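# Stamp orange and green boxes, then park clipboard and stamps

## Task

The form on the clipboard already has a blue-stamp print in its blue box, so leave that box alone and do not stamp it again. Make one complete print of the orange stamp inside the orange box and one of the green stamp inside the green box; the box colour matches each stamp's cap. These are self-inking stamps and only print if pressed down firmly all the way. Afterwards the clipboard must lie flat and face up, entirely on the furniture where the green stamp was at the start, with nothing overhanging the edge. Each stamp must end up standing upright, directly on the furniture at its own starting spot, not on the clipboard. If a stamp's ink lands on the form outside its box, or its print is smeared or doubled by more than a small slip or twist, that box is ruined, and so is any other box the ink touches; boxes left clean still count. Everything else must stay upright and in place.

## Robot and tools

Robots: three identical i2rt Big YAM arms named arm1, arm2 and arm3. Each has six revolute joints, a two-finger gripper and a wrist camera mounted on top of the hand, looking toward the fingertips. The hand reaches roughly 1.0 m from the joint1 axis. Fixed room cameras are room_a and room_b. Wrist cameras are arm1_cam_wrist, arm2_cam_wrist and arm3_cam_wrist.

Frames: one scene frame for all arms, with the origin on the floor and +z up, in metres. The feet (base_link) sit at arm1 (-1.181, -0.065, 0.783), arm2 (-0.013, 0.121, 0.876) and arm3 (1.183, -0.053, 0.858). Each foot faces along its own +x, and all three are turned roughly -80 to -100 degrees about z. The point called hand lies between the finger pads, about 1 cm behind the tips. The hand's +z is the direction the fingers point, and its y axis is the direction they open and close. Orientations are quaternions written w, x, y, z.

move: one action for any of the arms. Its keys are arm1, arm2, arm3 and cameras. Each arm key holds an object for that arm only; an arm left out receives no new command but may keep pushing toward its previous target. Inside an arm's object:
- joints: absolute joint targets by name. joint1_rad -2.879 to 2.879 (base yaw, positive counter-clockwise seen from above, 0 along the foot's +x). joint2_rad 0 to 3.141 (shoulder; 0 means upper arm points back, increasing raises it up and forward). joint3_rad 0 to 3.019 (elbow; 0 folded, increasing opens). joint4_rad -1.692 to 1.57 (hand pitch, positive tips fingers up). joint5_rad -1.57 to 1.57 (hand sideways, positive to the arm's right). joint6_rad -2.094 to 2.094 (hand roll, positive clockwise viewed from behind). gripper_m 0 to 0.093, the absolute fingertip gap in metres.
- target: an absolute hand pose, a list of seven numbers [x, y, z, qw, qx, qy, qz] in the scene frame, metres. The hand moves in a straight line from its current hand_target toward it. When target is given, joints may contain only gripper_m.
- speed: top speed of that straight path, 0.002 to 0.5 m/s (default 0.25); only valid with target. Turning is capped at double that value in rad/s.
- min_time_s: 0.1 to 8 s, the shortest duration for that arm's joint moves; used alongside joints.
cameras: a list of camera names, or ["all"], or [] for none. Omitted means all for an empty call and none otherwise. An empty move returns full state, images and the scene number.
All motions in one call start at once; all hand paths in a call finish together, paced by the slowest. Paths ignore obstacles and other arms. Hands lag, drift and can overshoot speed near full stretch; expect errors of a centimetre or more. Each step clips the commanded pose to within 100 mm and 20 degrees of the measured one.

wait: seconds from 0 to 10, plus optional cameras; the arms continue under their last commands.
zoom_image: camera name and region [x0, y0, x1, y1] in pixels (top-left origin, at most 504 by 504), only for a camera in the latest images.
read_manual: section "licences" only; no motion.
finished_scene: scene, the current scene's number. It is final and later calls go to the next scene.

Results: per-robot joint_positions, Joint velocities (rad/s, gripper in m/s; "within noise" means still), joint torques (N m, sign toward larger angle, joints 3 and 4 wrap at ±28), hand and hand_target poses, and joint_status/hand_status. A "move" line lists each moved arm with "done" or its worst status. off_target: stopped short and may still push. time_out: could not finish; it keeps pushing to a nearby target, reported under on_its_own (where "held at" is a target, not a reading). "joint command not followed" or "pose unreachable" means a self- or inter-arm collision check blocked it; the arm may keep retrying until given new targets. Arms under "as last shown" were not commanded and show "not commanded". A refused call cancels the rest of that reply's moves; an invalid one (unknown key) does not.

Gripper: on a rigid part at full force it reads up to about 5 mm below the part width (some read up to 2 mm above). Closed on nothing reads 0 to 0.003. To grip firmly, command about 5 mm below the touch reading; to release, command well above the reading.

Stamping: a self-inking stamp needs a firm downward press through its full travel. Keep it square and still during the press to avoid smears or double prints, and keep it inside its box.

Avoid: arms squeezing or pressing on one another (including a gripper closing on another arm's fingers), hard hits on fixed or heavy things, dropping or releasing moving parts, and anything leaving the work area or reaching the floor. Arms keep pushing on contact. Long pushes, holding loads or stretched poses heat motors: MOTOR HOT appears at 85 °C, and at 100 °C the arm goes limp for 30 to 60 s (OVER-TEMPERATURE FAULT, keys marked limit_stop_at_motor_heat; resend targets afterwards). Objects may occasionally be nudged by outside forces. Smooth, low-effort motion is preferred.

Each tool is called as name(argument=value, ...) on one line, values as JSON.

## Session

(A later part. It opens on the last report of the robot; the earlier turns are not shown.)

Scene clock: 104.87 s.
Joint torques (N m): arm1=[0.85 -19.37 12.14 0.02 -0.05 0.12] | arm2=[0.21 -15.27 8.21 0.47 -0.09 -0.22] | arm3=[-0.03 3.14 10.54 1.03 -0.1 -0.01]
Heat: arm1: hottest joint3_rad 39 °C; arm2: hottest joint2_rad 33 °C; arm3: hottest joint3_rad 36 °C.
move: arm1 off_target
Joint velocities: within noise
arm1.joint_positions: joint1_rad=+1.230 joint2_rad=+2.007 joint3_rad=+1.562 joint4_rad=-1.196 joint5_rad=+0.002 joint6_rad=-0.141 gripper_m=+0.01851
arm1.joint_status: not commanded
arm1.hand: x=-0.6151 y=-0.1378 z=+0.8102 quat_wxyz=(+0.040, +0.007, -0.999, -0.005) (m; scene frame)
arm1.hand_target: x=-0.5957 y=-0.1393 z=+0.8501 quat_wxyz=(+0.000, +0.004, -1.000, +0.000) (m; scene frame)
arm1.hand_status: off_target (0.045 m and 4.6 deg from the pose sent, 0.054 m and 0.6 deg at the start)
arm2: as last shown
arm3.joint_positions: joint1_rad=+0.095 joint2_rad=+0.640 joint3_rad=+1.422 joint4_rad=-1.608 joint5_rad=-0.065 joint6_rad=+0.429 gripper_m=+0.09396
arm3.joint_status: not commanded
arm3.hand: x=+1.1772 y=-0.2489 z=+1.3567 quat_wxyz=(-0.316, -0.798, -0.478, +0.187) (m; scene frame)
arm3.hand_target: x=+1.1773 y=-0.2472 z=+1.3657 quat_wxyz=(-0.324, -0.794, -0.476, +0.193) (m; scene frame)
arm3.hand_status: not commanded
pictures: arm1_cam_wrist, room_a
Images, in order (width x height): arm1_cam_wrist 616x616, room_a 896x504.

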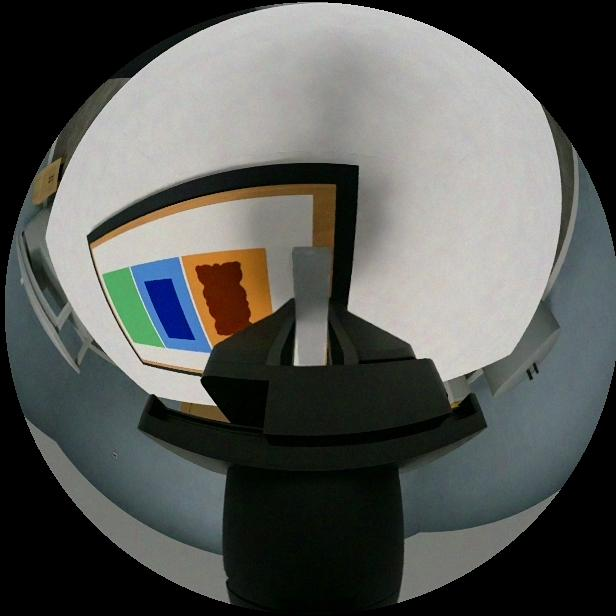

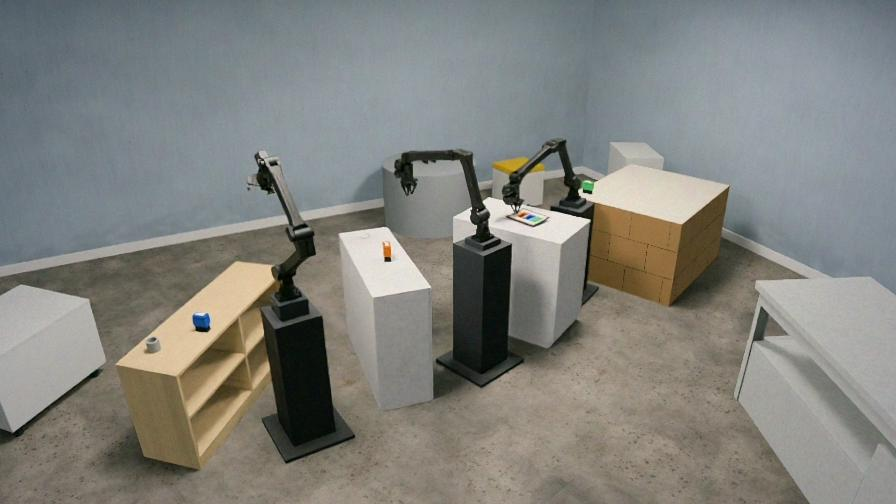

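move(arm1={"joints": {"joint2_rad": 1.90, "joint3_rad": 1.83, "joint4_rad": -1.50}, "min_time_s": 3}, cameras=["arm1_cam_wrist", "room_a"])

move(arm1={"joints": {"joint1_rad": -2.049, "joint2_rad": 1.706, "joint3_rad": 1.574, "joint4_rad": -1.439, "joint5_rad": 0, "joint6_rad": -0.387}, "min_time_s": 7}, cameras=["all"])

zoom_image(camera="room_b", region=[0, 90, 330, 370])

zoom_image(camera="room_a", region=[520, 80, 760, 320])

Scene clock: 108.67 s.
Joint torques (N m): arm1=[0.62 -18.84 15.5 -0.03 -0.08 0.13] | arm2=[0.21 -15.27 8.21 0.43 -0.09 -0.21] | arm3=[-0.44 3.43 10.54 1.03 -0.1 -0.02]
Heat: arm1: hottest joint3_rad 39 °C; arm2: hottest joint2_rad 34 °C; arm3: hottest joint3_rad 36 °C.
move: arm1 done
Joint velocities: within noise
arm1.joint_positions: joint1_rad=+1.230 joint2_rad=+1.943 joint3_rad=+1.755 joint4_rad=-1.492 joint5_rad=+0.002 joint6_rad=-0.141 gripper_m=+0.01851
arm1.joint_status: all done
arm1.hand: x=-0.6137 y=-0.1382 z=+0.9178 quat_wxyz=(+0.059, +0.007, -0.998, -0.008) (m; scene frame)
arm1.hand_target: x=-0.5946 y=-0.1396 z=+0.9694 quat_wxyz=(+0.005, +0.004, -1.000, -0.001) (m; scene frame)
arm1.hand_status: not commanded
arm2, arm3: as last shown
pictures: arm1_cam_wrist, room_a
Images, in order (width x height): arm1_cam_wrist 616x616, room_a 896x504.

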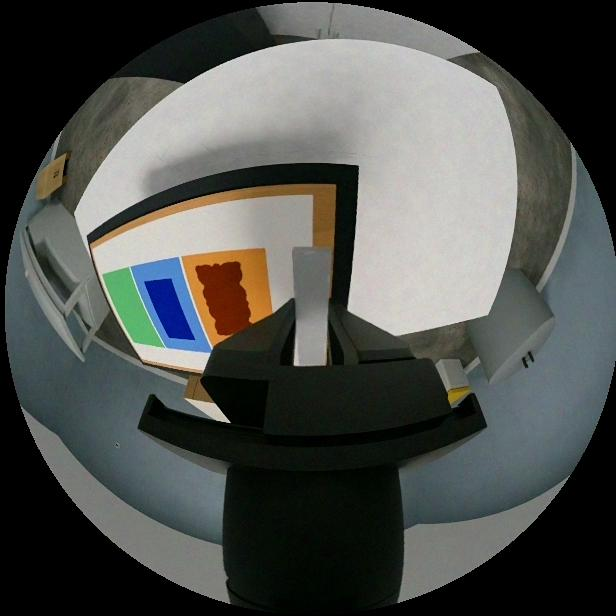

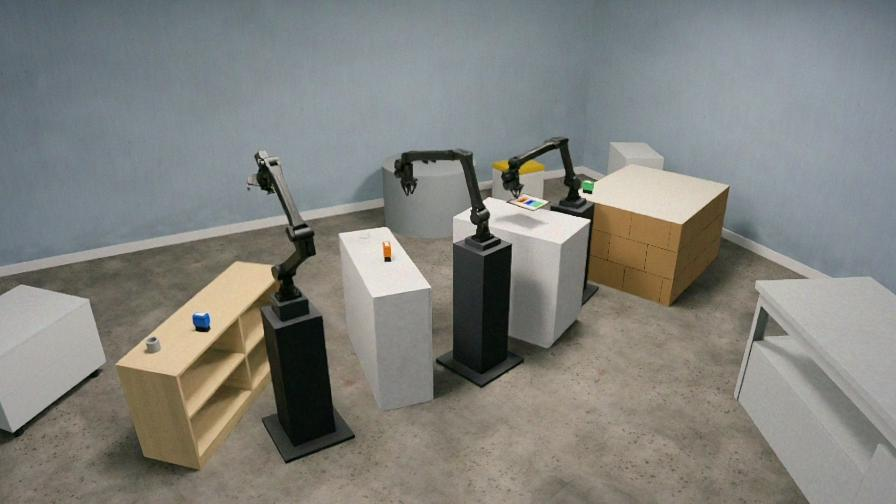

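Scene clock: 116.27 s.
Joint torques (N m): arm1=[1.32 -16.09 9.1 0.66 -0.16 -0.09] | arm2=[0.21 -15.27 8.23 0.44 -0.09 -0.2] | arm3=[-0.15 3.37 10.54 1.1 -0.09 -0.04]
Heat: arm1: hottest joint3_rad 38 °C; arm2: hottest joint2_rad 34 °C; arm3: hottest joint3_rad 36 °C.
move: arm1 done
Joint velocities: within noise
arm1.joint_positions: joint1_rad=-2.056 joint2_rad=+1.747 joint3_rad=+1.576 joint4_rad=-1.445 joint5_rad=+0.003 joint6_rad=-0.374 gripper_m=+0.01851
arm1.joint_status: all done
arm1.hand: x=-1.6805 y=+0.0753 z=+0.9667 quat_wxyz=(-0.004, -0.999, -0.051, -0.017) (m; scene frame)
arm1.hand_target: x=-1.6800 y=+0.0710 z=+0.9863 quat_wxyz=(+0.002, -0.998, -0.061, +0.004) (m; scene frame)
arm1.hand_status: not commanded
arm2, arm3: as last shown
pictures: arm1_cam_wrist, arm2_cam_wrist, arm3_cam_wrist, room_a, room_b
Images, in order (width x height): arm1_cam_wrist 616x616, arm2_cam_wrist 616x616, arm3_cam_wrist 616x616, room_a 896x504, room_b 896x504.

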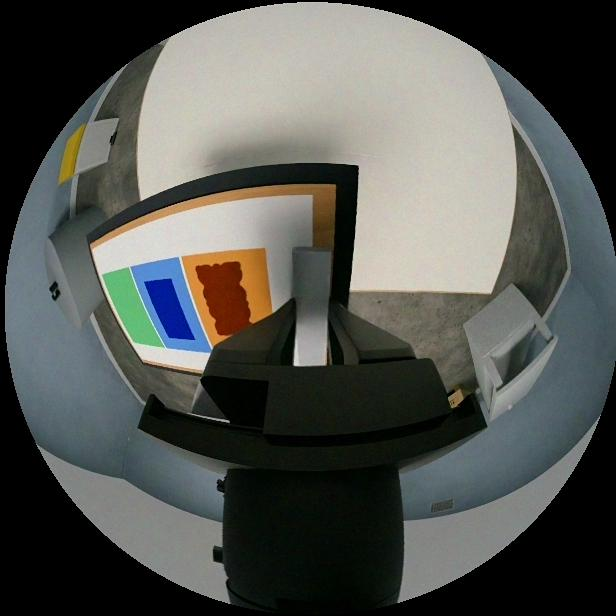

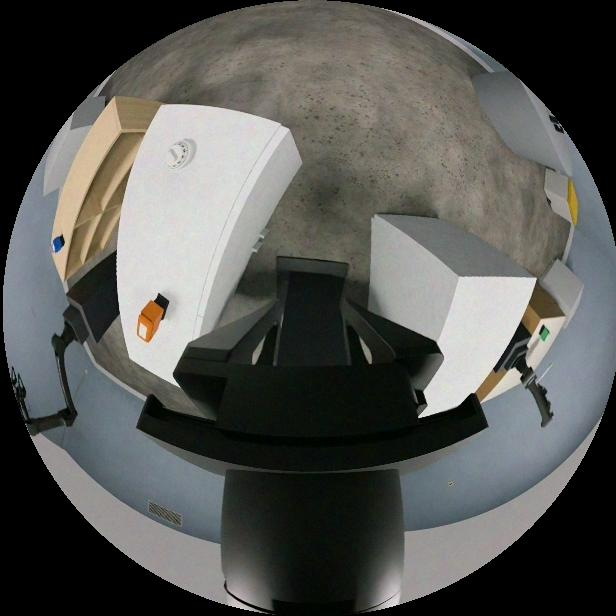

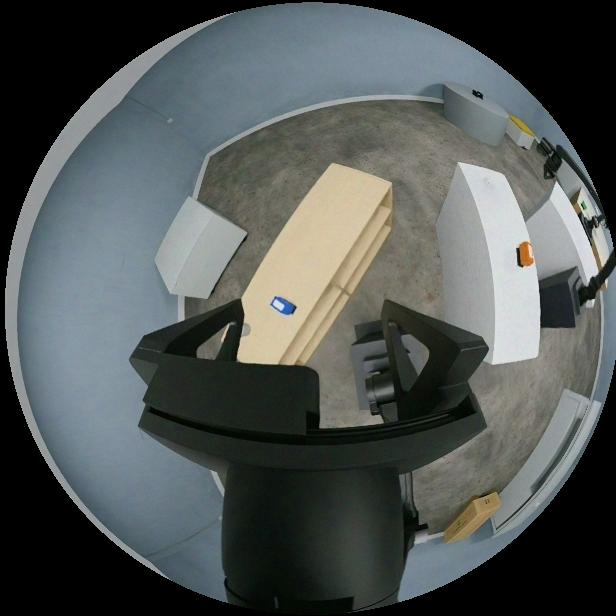

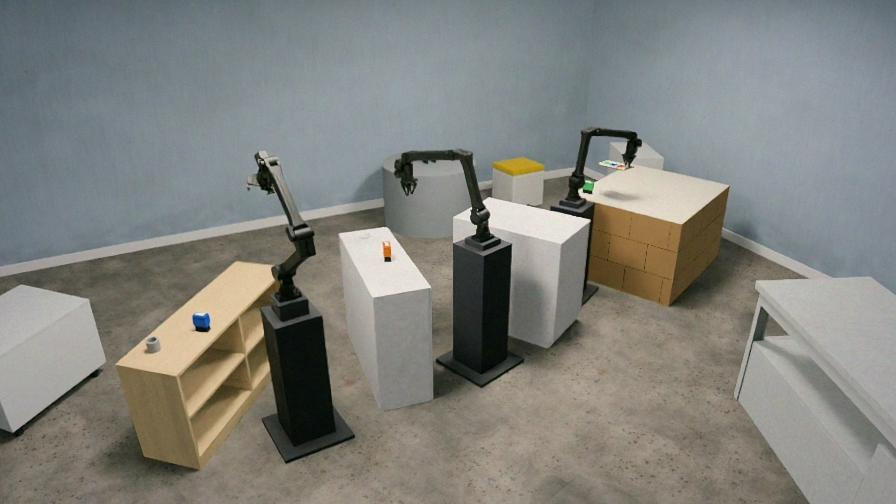

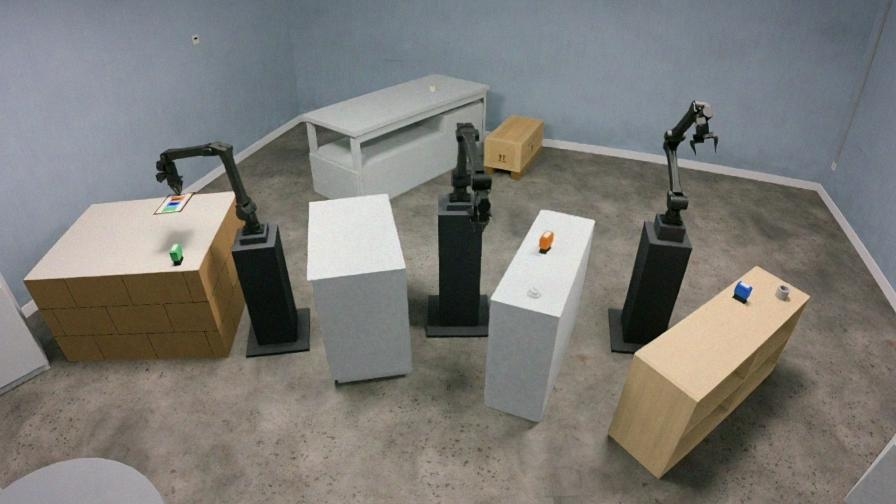

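Scaled by 1.527 from the camera's 896x504 image, which has a finer 1280x720 frame.

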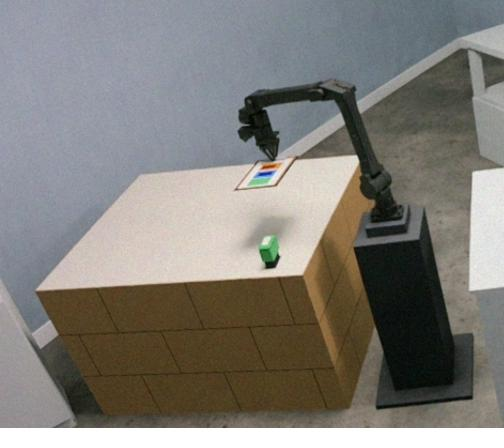

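Scaled by 2.100 from the camera's 896x504 image, which has a finer 1280x720 frame.

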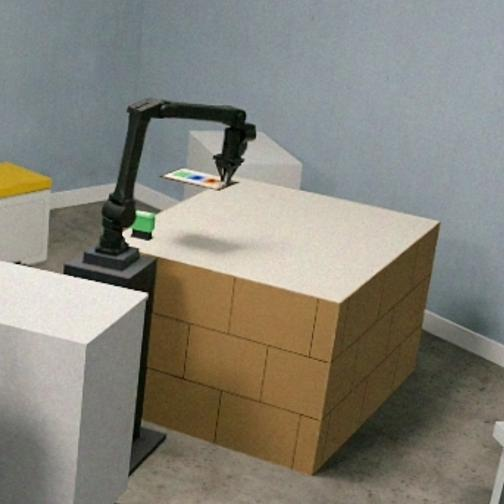

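move(arm1={"target": [-1.670, 0.082, 0.80, 0, 0.9981, 0.0610, 0], "speed": 0.15}, cameras=["arm1_cam_wrist", "room_a", "room_b"])

zoom_image(camera="room_b", region=[100, 120, 280, 300])

zoom_image(camera="room_a", region=[550, 110, 700, 260])

Scene clock: 118.83 s.
Joint torques (N m): arm1=[-0.09 -13.8 7.88 0.8 -0.11 -0.06] | arm2=[0.26 -15.21 8.25 0.44 -0.08 -0.21] | arm3=[-0.44 3.66 10.48 0.99 -0.08 -0.05]
Heat: arm1: hottest joint3_rad 38 °C; arm2: hottest joint2_rad 34 °C; arm3: hottest joint3_rad 36 °C.
move: arm1 done
Joint velocities: within noise
arm1.joint_positions: joint1_rad=-2.067 joint2_rad=+1.870 joint3_rad=+1.269 joint4_rad=-0.994 joint5_rad=+0.003 joint6_rad=-0.400 gripper_m=+0.01851
arm1.joint_status: not commanded
arm1.hand: x=-1.6682 y=+0.0781 z=+0.7967 quat_wxyz=(-0.001, -0.998, -0.058, -0.007) (m; scene frame)
arm1.hand_target: x=-1.6700 y=+0.0819 z=+0.7999 quat_wxyz=(+0.000, -0.998, -0.061, +0.000) (m; scene frame)
arm1.hand_status: done (0.005 m and 0.9 deg from the pose sent, 0.167 m and 2.3 deg at the start)
arm2, arm3: as last shown
pictures: arm1_cam_wrist, room_a, room_b
Images, in order (width x height): arm1_cam_wrist 616x616, room_a 896x504, room_b 896x504.

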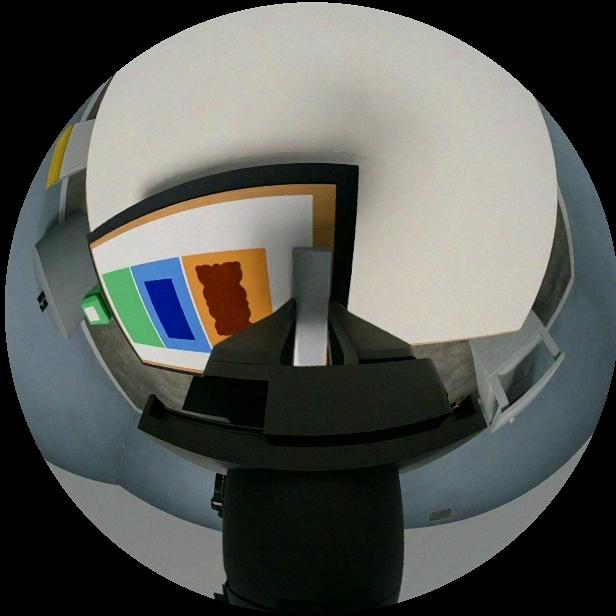

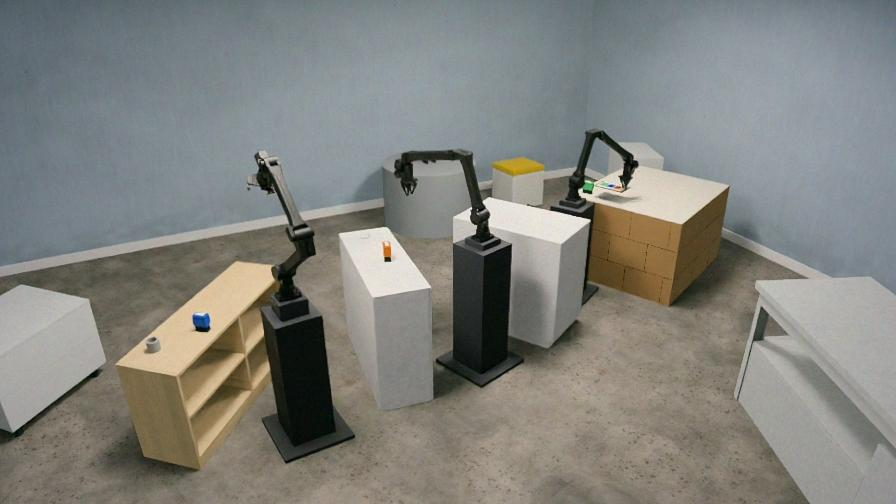

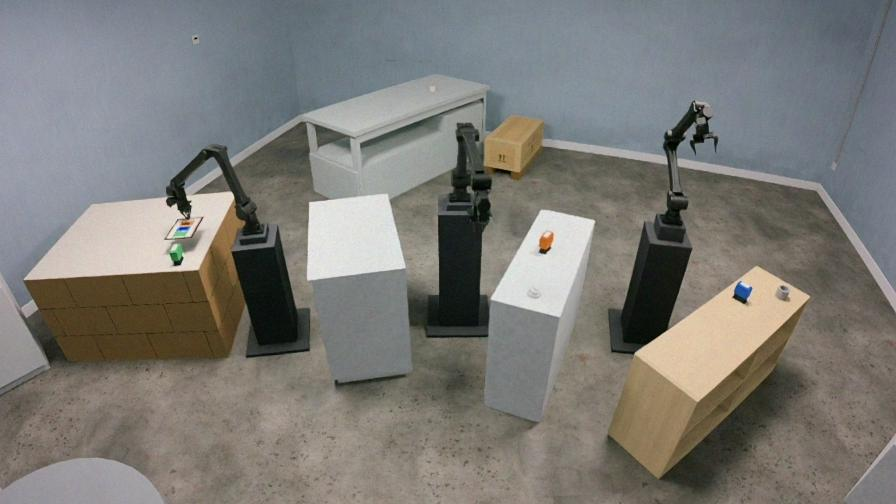

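Scaled by 2.800 from the camera's 896x504 image, which has a finer 1280x720 frame.

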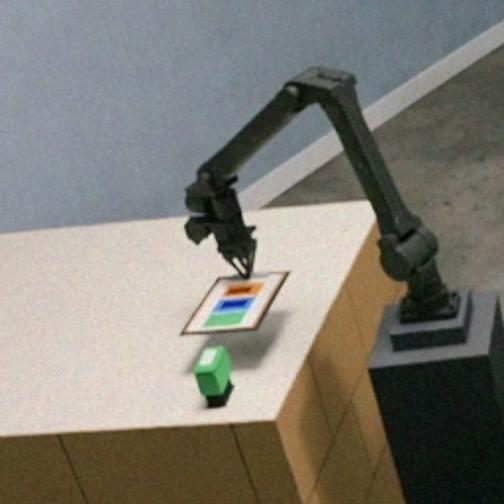

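Scaled by 3.360 from the camera's 896x504 image, which has a finer 1280x720 frame.

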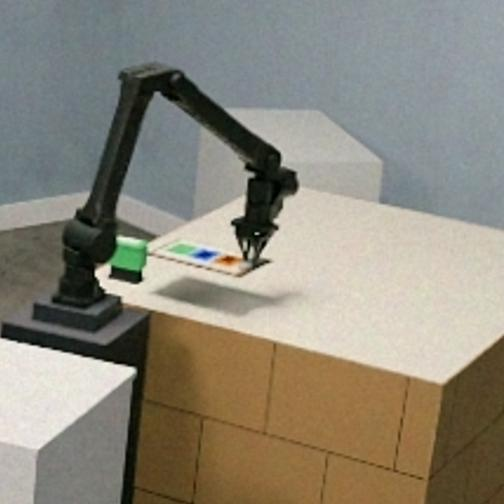

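zoom_image(camera="arm1_cam_wrist", region=[60, 200, 240, 380])

zoom_image(camera="room_b", region=[150, 190, 240, 280])

Scaled by 2.800 from the camera's 616x616 image, which has a finer 880x880 frame.

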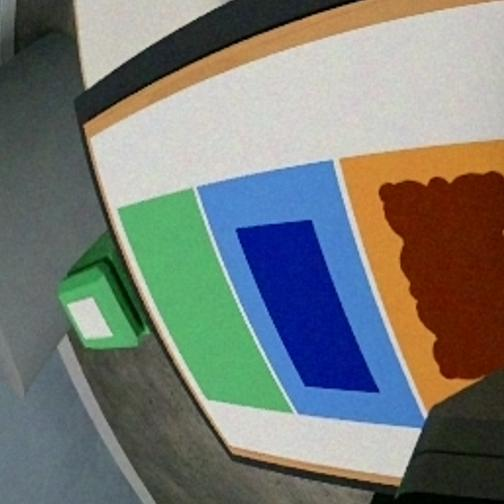

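Scaled by 5.600 from the camera's 896x504 image, which has a finer 1280x720 frame.

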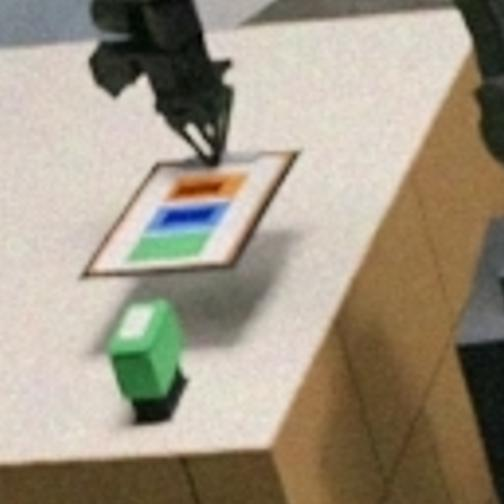

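move(arm1={"target": [-1.670, 0.092, 0.745, 0, 0.9981, 0.0610, 0], "speed": 0.1}, cameras=["arm1_cam_wrist", "room_a", "room_b"])

zoom_image(camera="room_b", region=[130, 170, 250, 290])

zoom_image(camera="room_a", region=[560, 130, 680, 250])

Scene clock: 120.93 s.
Joint torques (N m): arm1=[0.03 -14.04 7.19 0.73 -0.13 -0.08] | arm2=[0.21 -15.33 8.24 0.43 -0.09 -0.21] | arm3=[-0.38 2.9 10.56 1.02 -0.11 0]
Heat: arm1: hottest joint3_rad 38 °C; arm2: hottest joint2_rad 34 °C; arm3: hottest joint3_rad 36 °C.
move: arm1 done
Joint velocities: within noise
arm1.joint_positions: joint1_rad=-2.086 joint2_rad=+1.962 joint3_rad=+1.239 joint4_rad=-0.871 joint5_rad=+0.003 joint6_rad=-0.418 gripper_m=+0.01851
arm1.joint_status: not commanded
arm1.hand: x=-1.6681 y=+0.0882 z=+0.7419 quat_wxyz=(-0.001, -0.998, -0.058, -0.007) (m; scene frame)
arm1.hand_target: x=-1.6700 y=+0.0920 z=+0.7450 quat_wxyz=(+0.000, -0.998, -0.061, +0.000) (m; scene frame)
arm1.hand_status: done (0.005 m and 0.9 deg from the pose sent, 0.054 m and 0.9 deg at the start)
arm2, arm3: as last shown
pictures: arm1_cam_wrist, room_a, room_b
Images, in order (width x height): arm1_cam_wrist 616x616, room_a 896x504, room_b 896x504.

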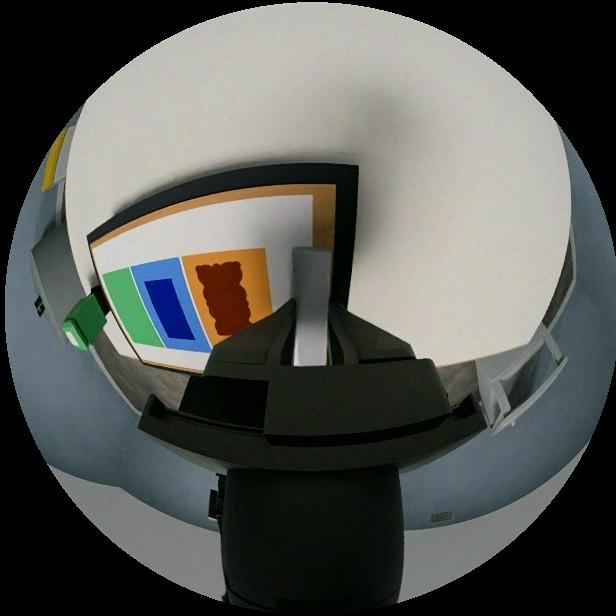

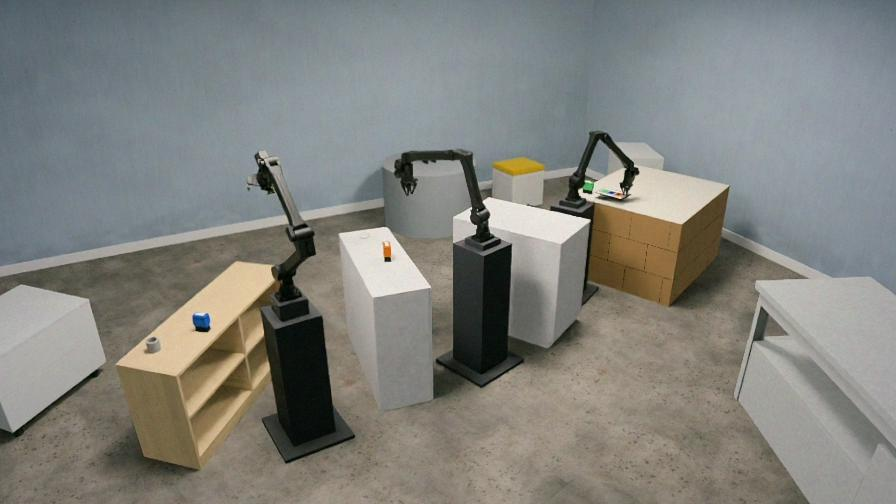

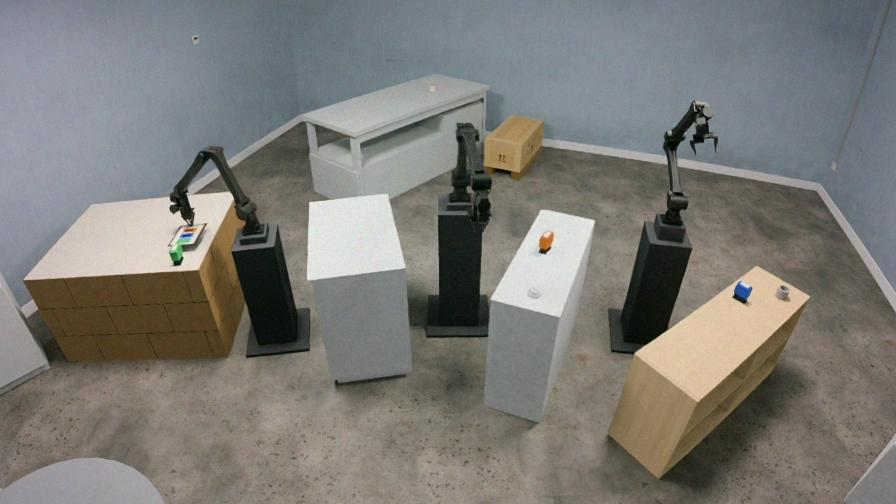

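Scaled by 4.200 from the camera's 896x504 image, which has a finer 1280x720 frame.

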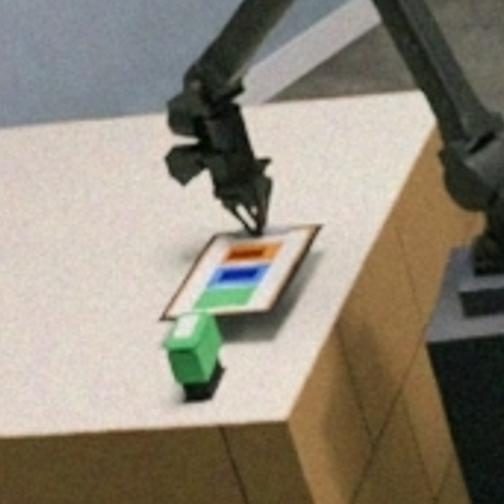

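Scaled by 4.200 from the camera's 896x504 image, which has a finer 1280x720 frame.

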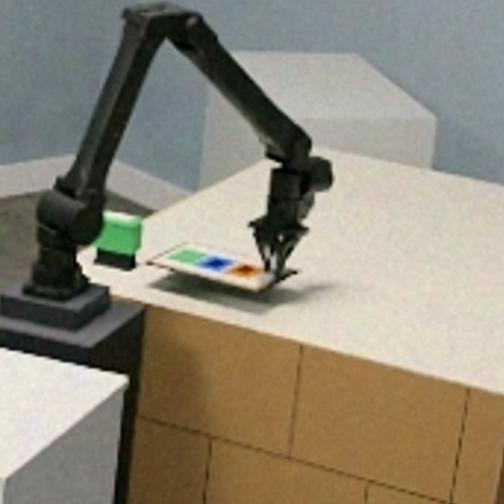

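move(arm1={"target": [-1.672, 0.102, 0.718, 0, 0.9981, 0.0610, 0], "speed": 0.06}, cameras=["room_a"])

zoom_image(camera="room_a", region=[560, 130, 680, 250])

Scene clock: 122.23 s.
Joint torques (N m): arm1=[-0.03 -14.1 7.35 0.83 -0.12 -0.1] | arm2=[0.26 -15.27 8.23 0.42 -0.09 -0.21] | arm3=[-0.38 3.02 10.5 1.07 -0.11 -0.04]
Heat: arm1: hottest joint3_rad 38 °C; arm2: hottest joint2_rad 34 °C; arm3: hottest joint3_rad 36 °C.
move: arm1 done
Joint velocities: within noise
arm1.joint_positions: joint1_rad=-2.104 joint2_rad=+2.016 joint3_rad=+1.239 joint4_rad=-0.819 joint5_rad=+0.003 joint6_rad=-0.435 gripper_m=+0.01851
arm1.joint_status: not commanded
arm1.hand: x=-1.6681 y=+0.0978 z=+0.7151 quat_wxyz=(-0.002, -0.998, -0.057, -0.007) (m; scene frame)
arm1.hand_target: x=-1.6719 y=+0.1020 z=+0.7180 quat_wxyz=(+0.000, -0.998, -0.061, +0.000) (m; scene frame)
arm1.hand_status: done (0.006 m and 1.0 deg from the pose sent, 0.028 m and 0.9 deg at the start)
arm2, arm3: as last shown
pictures: room_a
Images, in order (width x height): room_a 896x504.

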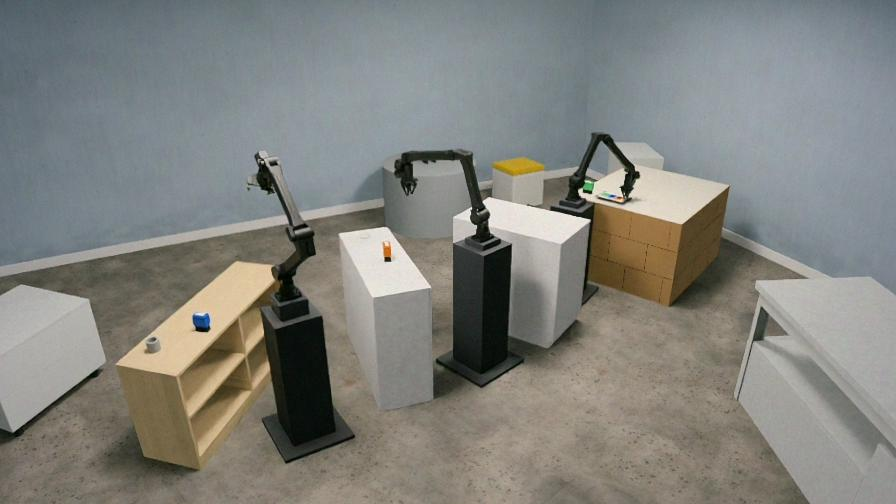

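Scaled by 4.200 from the camera's 896x504 image, which has a finer 1280x720 frame.

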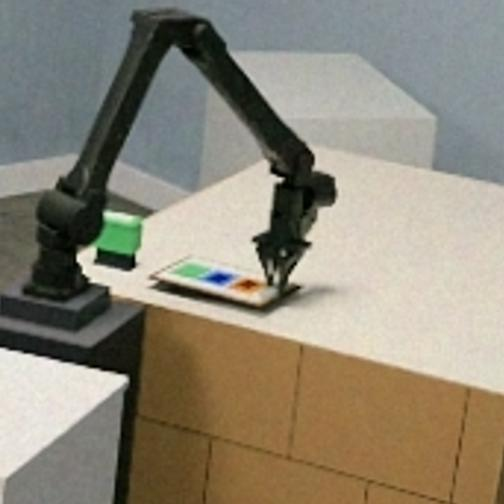

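move(arm1={"target": [-1.672, 0.102, 0.706, 0, 0.9981, 0.0610, 0], "speed": 0.03}, cameras=["room_a"])

zoom_image(camera="room_a", region=[560, 130, 680, 250])

Scene clock: 123.37 s.
Joint torques (N m): arm1=[-0.26 -14.15 6.83 0.85 -0.14 -0.09] | arm2=[0.26 -15.21 8.23 0.44 -0.09 -0.21] | arm3=[-0.38 3.6 10.59 1.02 -0.1 -0.01]
Heat: arm1: hottest joint3_rad 38 °C; arm2: hottest joint2_rad 34 °C; arm3: hottest joint3_rad 36 °C.
move: arm1 done
Joint velocities: within noise
arm1.joint_positions: joint1_rad=-2.104 joint2_rad=+2.036 joint3_rad=+1.239 joint4_rad=-0.793 joint5_rad=+0.003 joint6_rad=-0.436 gripper_m=+0.01851
arm1.joint_status: not commanded
arm1.hand: x=-1.6705 y=+0.0986 z=+0.7056 quat_wxyz=(+0.000, -0.998, -0.058, -0.004) (m; scene frame)
arm1.hand_target: x=-1.6720 y=+0.1020 z=+0.7060 quat_wxyz=(+0.000, -0.998, -0.061, +0.000) (m; scene frame)
arm1.hand_status: done (0.004 m and 0.6 deg from the pose sent, 0.011 m and 1.0 deg at the start)
arm2.joint_positions: joint1_rad=+0.104 joint2_rad=+1.863 joint3_rad=+1.702 joint4_rad=-1.392 joint5_rad=-0.001 joint6_rad=+0.012 gripper_m=+0.03991
arm2.joint_status: not commanded
arm2.hand: x=+0.0582 y=-0.4519 z=+1.0399 quat_wxyz=(-0.007, -0.666, -0.746, +0.005) (m; scene frame)
arm2.hand_target: x=+0.0554 y=-0.4493 z=+1.0463 quat_wxyz=(-0.008, -0.663, -0.748, +0.007) (m; scene frame)
arm2.hand_status: not commanded
arm3: as last shown
pictures: room_a
Images, in order (width x height): room_a 896x504.

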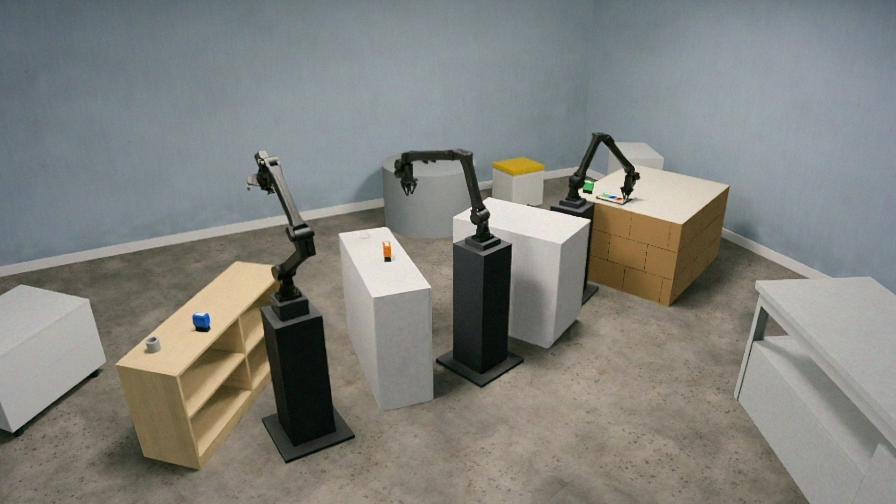

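Scaled by 4.200 from the camera's 896x504 image, which has a finer 1280x720 frame.

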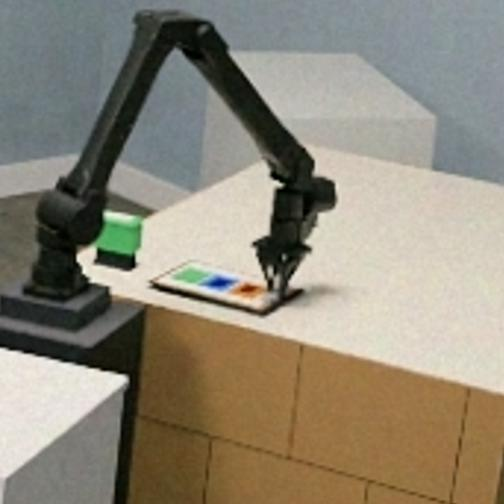

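move(arm1={"target": [-1.672, 0.102, 0.696, 0, 0.9981, 0.0610, 0], "speed": 0.03}, cameras=["room_a"])

zoom_image(camera="room_a", region=[560, 130, 680, 250])

Scene clock: 124.50 s.
Joint torques (N m): arm1=[0.09 -13.86 6.53 0.85 -0.13 -0.08] | arm2=[0.21 -15.27 8.24 0.42 -0.09 -0.21] | arm3=[-0.15 3.08 10.56 0.92 -0.11 0]
Heat: arm1: hottest joint3_rad 38 °C; arm2: hottest joint2_rad 34 °C; arm3: hottest joint3_rad 36 °C.
move: arm1 done
Joint velocities: within noise
arm1.joint_positions: joint1_rad=-2.104 joint2_rad=+2.053 joint3_rad=+1.239 joint4_rad=-0.772 joint5_rad=+0.003 joint6_rad=-0.436 gripper_m=+0.01851
arm1.joint_status: not commanded
arm1.hand: x=-1.6719 y=+0.0990 z=+0.6969 quat_wxyz=(+0.000, -0.998, -0.058, -0.003) (m; scene frame)
arm1.hand_target: x=-1.6720 y=+0.1020 z=+0.6961 quat_wxyz=(+0.000, -0.998, -0.061, +0.000) (m; scene frame)
arm1.hand_status: done (0.003 m and 0.5 deg from the pose sent, 0.010 m and 0.6 deg at the start)
arm2, arm3: as last shown
pictures: room_a
Images, in order (width x height): room_a 896x504.

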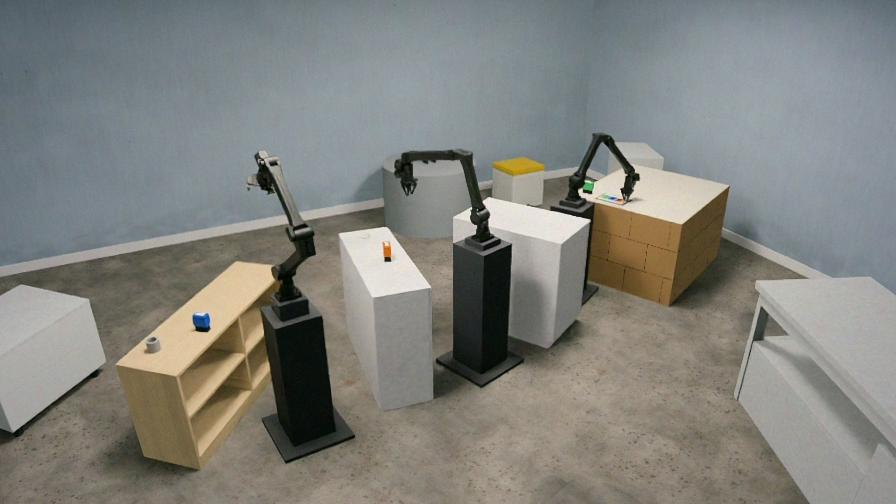

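Scaled by 4.200 from the camera's 896x504 image, which has a finer 1280x720 frame.

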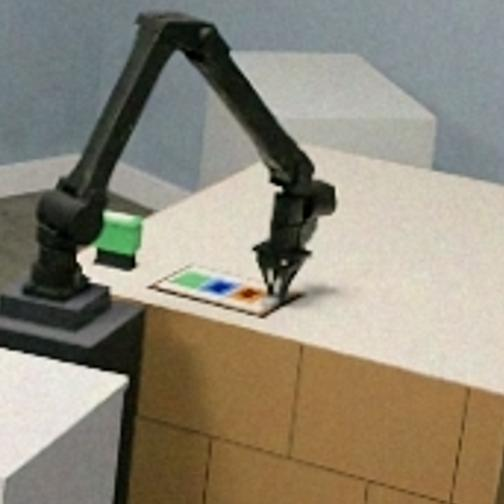

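move(arm1={"target": [-1.672, 0.102, 0.686, 0, 0.9981, 0.0610, 0], "speed": 0.03}, cameras=["room_a"])

zoom_image(camera="room_a", region=[560, 130, 680, 250])

Scene clock: 125.60 s.
Joint torques (N m): arm1=[0.32 -12.86 6.32 1.21 -0.12 -0.03] | arm2=[0.21 -15.33 8.23 0.46 -0.08 -0.21] | arm3=[-0.56 3.31 10.47 1.02 -0.09 -0.02]
Heat: arm1: hottest joint3_rad 37 °C; arm2: hottest joint2_rad 34 °C; arm3: hottest joint3_rad 36 °C.
move: arm1 off_target
Joint velocities: within noise
arm1.joint_positions: joint1_rad=-2.104 joint2_rad=+2.055 joint3_rad=+1.239 joint4_rad=-0.760 joint5_rad=+0.003 joint6_rad=-0.439 gripper_m=+0.01851
arm1.joint_status: not commanded
arm1.hand: x=-1.6744 y=+0.0998 z=+0.6961 quat_wxyz=(+0.002, -0.998, -0.059, +0.002) (m; scene frame)
arm1.hand_target: x=-1.6719 y=+0.1019 z=+0.6862 quat_wxyz=(+0.000, -0.998, -0.061, +0.000) (m; scene frame)
arm1.hand_status: off_target (0.011 m and 0.4 deg from the pose sent, 0.011 m and 0.5 deg at the start)
arm2: as last shown
arm3.joint_positions: joint1_rad=+0.095 joint2_rad=+0.640 joint3_rad=+1.422 joint4_rad=-1.608 joint5_rad=-0.065 joint6_rad=+0.429 gripper_m=+0.09396
arm3.joint_status: not commanded
arm3.hand: x=+1.1772 y=-0.2489 z=+1.3567 quat_wxyz=(-0.316, -0.798, -0.478, +0.187) (m; scene frame)
arm3.hand_target: x=+1.1773 y=-0.2472 z=+1.3657 quat_wxyz=(-0.324, -0.794, -0.476, +0.193) (m; scene frame)
arm3.hand_status: not commanded
pictures: room_a
Images, in order (width x height): room_a 896x504.

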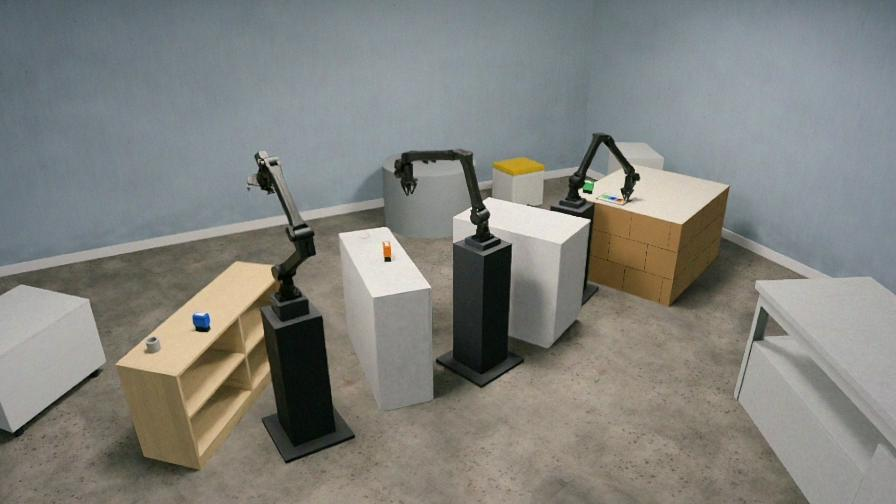

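Scaled by 4.200 from the camera's 896x504 image, which has a finer 1280x720 frame.

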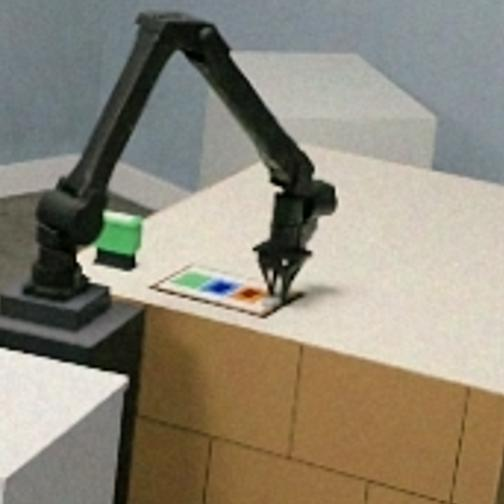

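move(arm1={"target": [-1.6735, 0.102, 0.690, 0, 0.9981, 0.0610, 0], "speed": 0.03, "joints": {"gripper_m": 0.04}})

move(arm1={"target": [-1.680, 0.102, 0.76, 0, 0.9981, 0.0610, 0], "speed": 0.06}, cameras=["arm1_cam_wrist", "room_b"])

zoom_image(camera="arm1_cam_wrist", region=[80, 130, 430, 380])

Scene clock: 126.73 s.
Joint torques (N m): arm1=[0.15 -13.16 6.86 0.44 -0.12 -0.04] | arm2=[0.21 -15.21 8.25 0.46 -0.09 -0.21] | arm3=[-0.26 2.96 10.55 0.92 -0.09 -0.05]
Heat: arm1: hottest joint3_rad 37 °C; arm2: hottest joint2_rad 34 °C; arm3: hottest joint3_rad 36 °C.
move: arm1 done
Joint velocities: within noise
arm1.joint_positions: joint1_rad=-2.105 joint2_rad=+2.055 joint3_rad=+1.239 joint4_rad=-0.755 joint5_rad=+0.003 joint6_rad=-0.439 gripper_m=+0.03994
arm1.joint_status: all done
arm1.hand: x=-1.6752 y=+0.1006 z=+0.6959 quat_wxyz=(+0.003, -0.998, -0.059, +0.004) (m; scene frame)
arm1.hand_target: x=-1.6734 y=+0.1019 z=+0.6900 quat_wxyz=(+0.000, -0.998, -0.061, +0.000) (m; scene frame)
arm1.hand_status: done (0.006 m and 0.6 deg from the pose sent, 0.007 m and 0.4 deg at the start)
arm2, arm3: as last shown
pictures: none

Scene clock: 128.50 s.
Joint torques (N m): arm1=[0.15 -15.97 11.12 0.13 -0.11 0] | arm2=[0.21 -15.27 8.24 0.46 -0.09 -0.21] | arm3=[0.21 3.25 10.48 1.09 -0.09 -0.02]
Heat: arm1: hottest joint3_rad 37 °C; arm2: hottest joint2_rad 34 °C; arm3: hottest joint3_rad 36 °C.
move: arm1 off_target
Joint velocities: within noise
arm1.joint_positions: joint1_rad=-2.105 joint2_rad=+1.983 joint3_rad=+1.239 joint4_rad=-0.908 joint5_rad=+0.003 joint6_rad=-0.439 gripper_m=+0.03995
arm1.joint_status: not commanded
arm1.hand: x=-1.6530 y=+0.0931 z=+0.7324 quat_wxyz=(-0.012, -0.998, -0.059, -0.033) (m; scene frame)
arm1.hand_target: x=-1.6786 y=+0.1015 z=+0.7605 quat_wxyz=(+0.000, -0.998, -0.061, +0.000) (m; scene frame)
arm1.hand_status: off_target (0.040 m and 4.1 deg from the pose sent, 0.064 m and 0.6 deg at the start)
arm2, arm3: as last shown
pictures: arm1_cam_wrist, room_b
Images, in order (width x height): arm1_cam_wrist 616x616, room_b 896x504.

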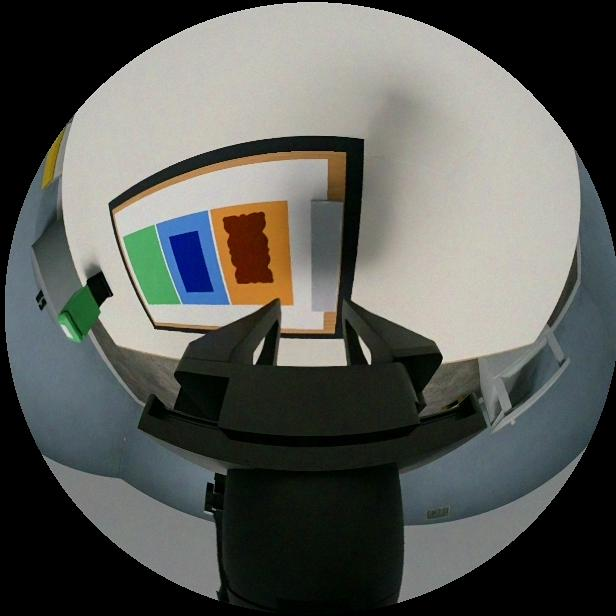

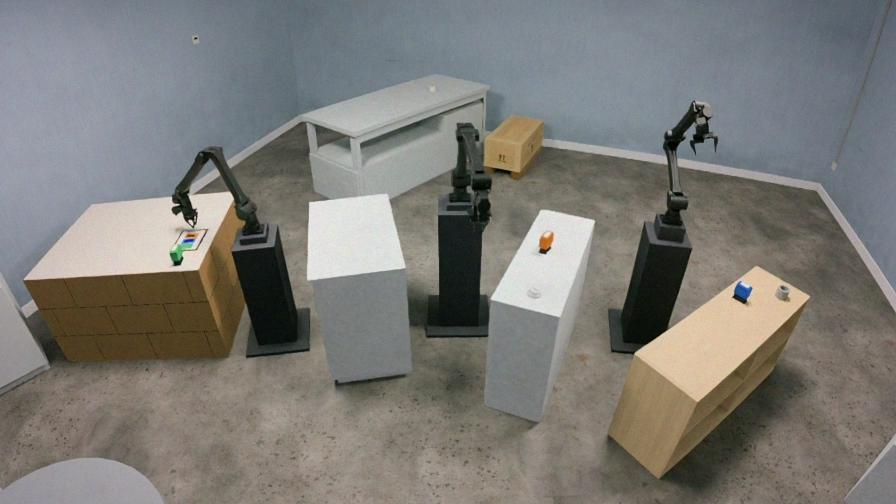

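Scaled by 1.440 from the camera's 616x616 image, which has a finer 880x880 frame.

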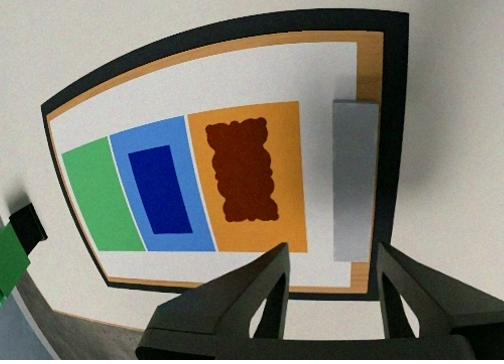

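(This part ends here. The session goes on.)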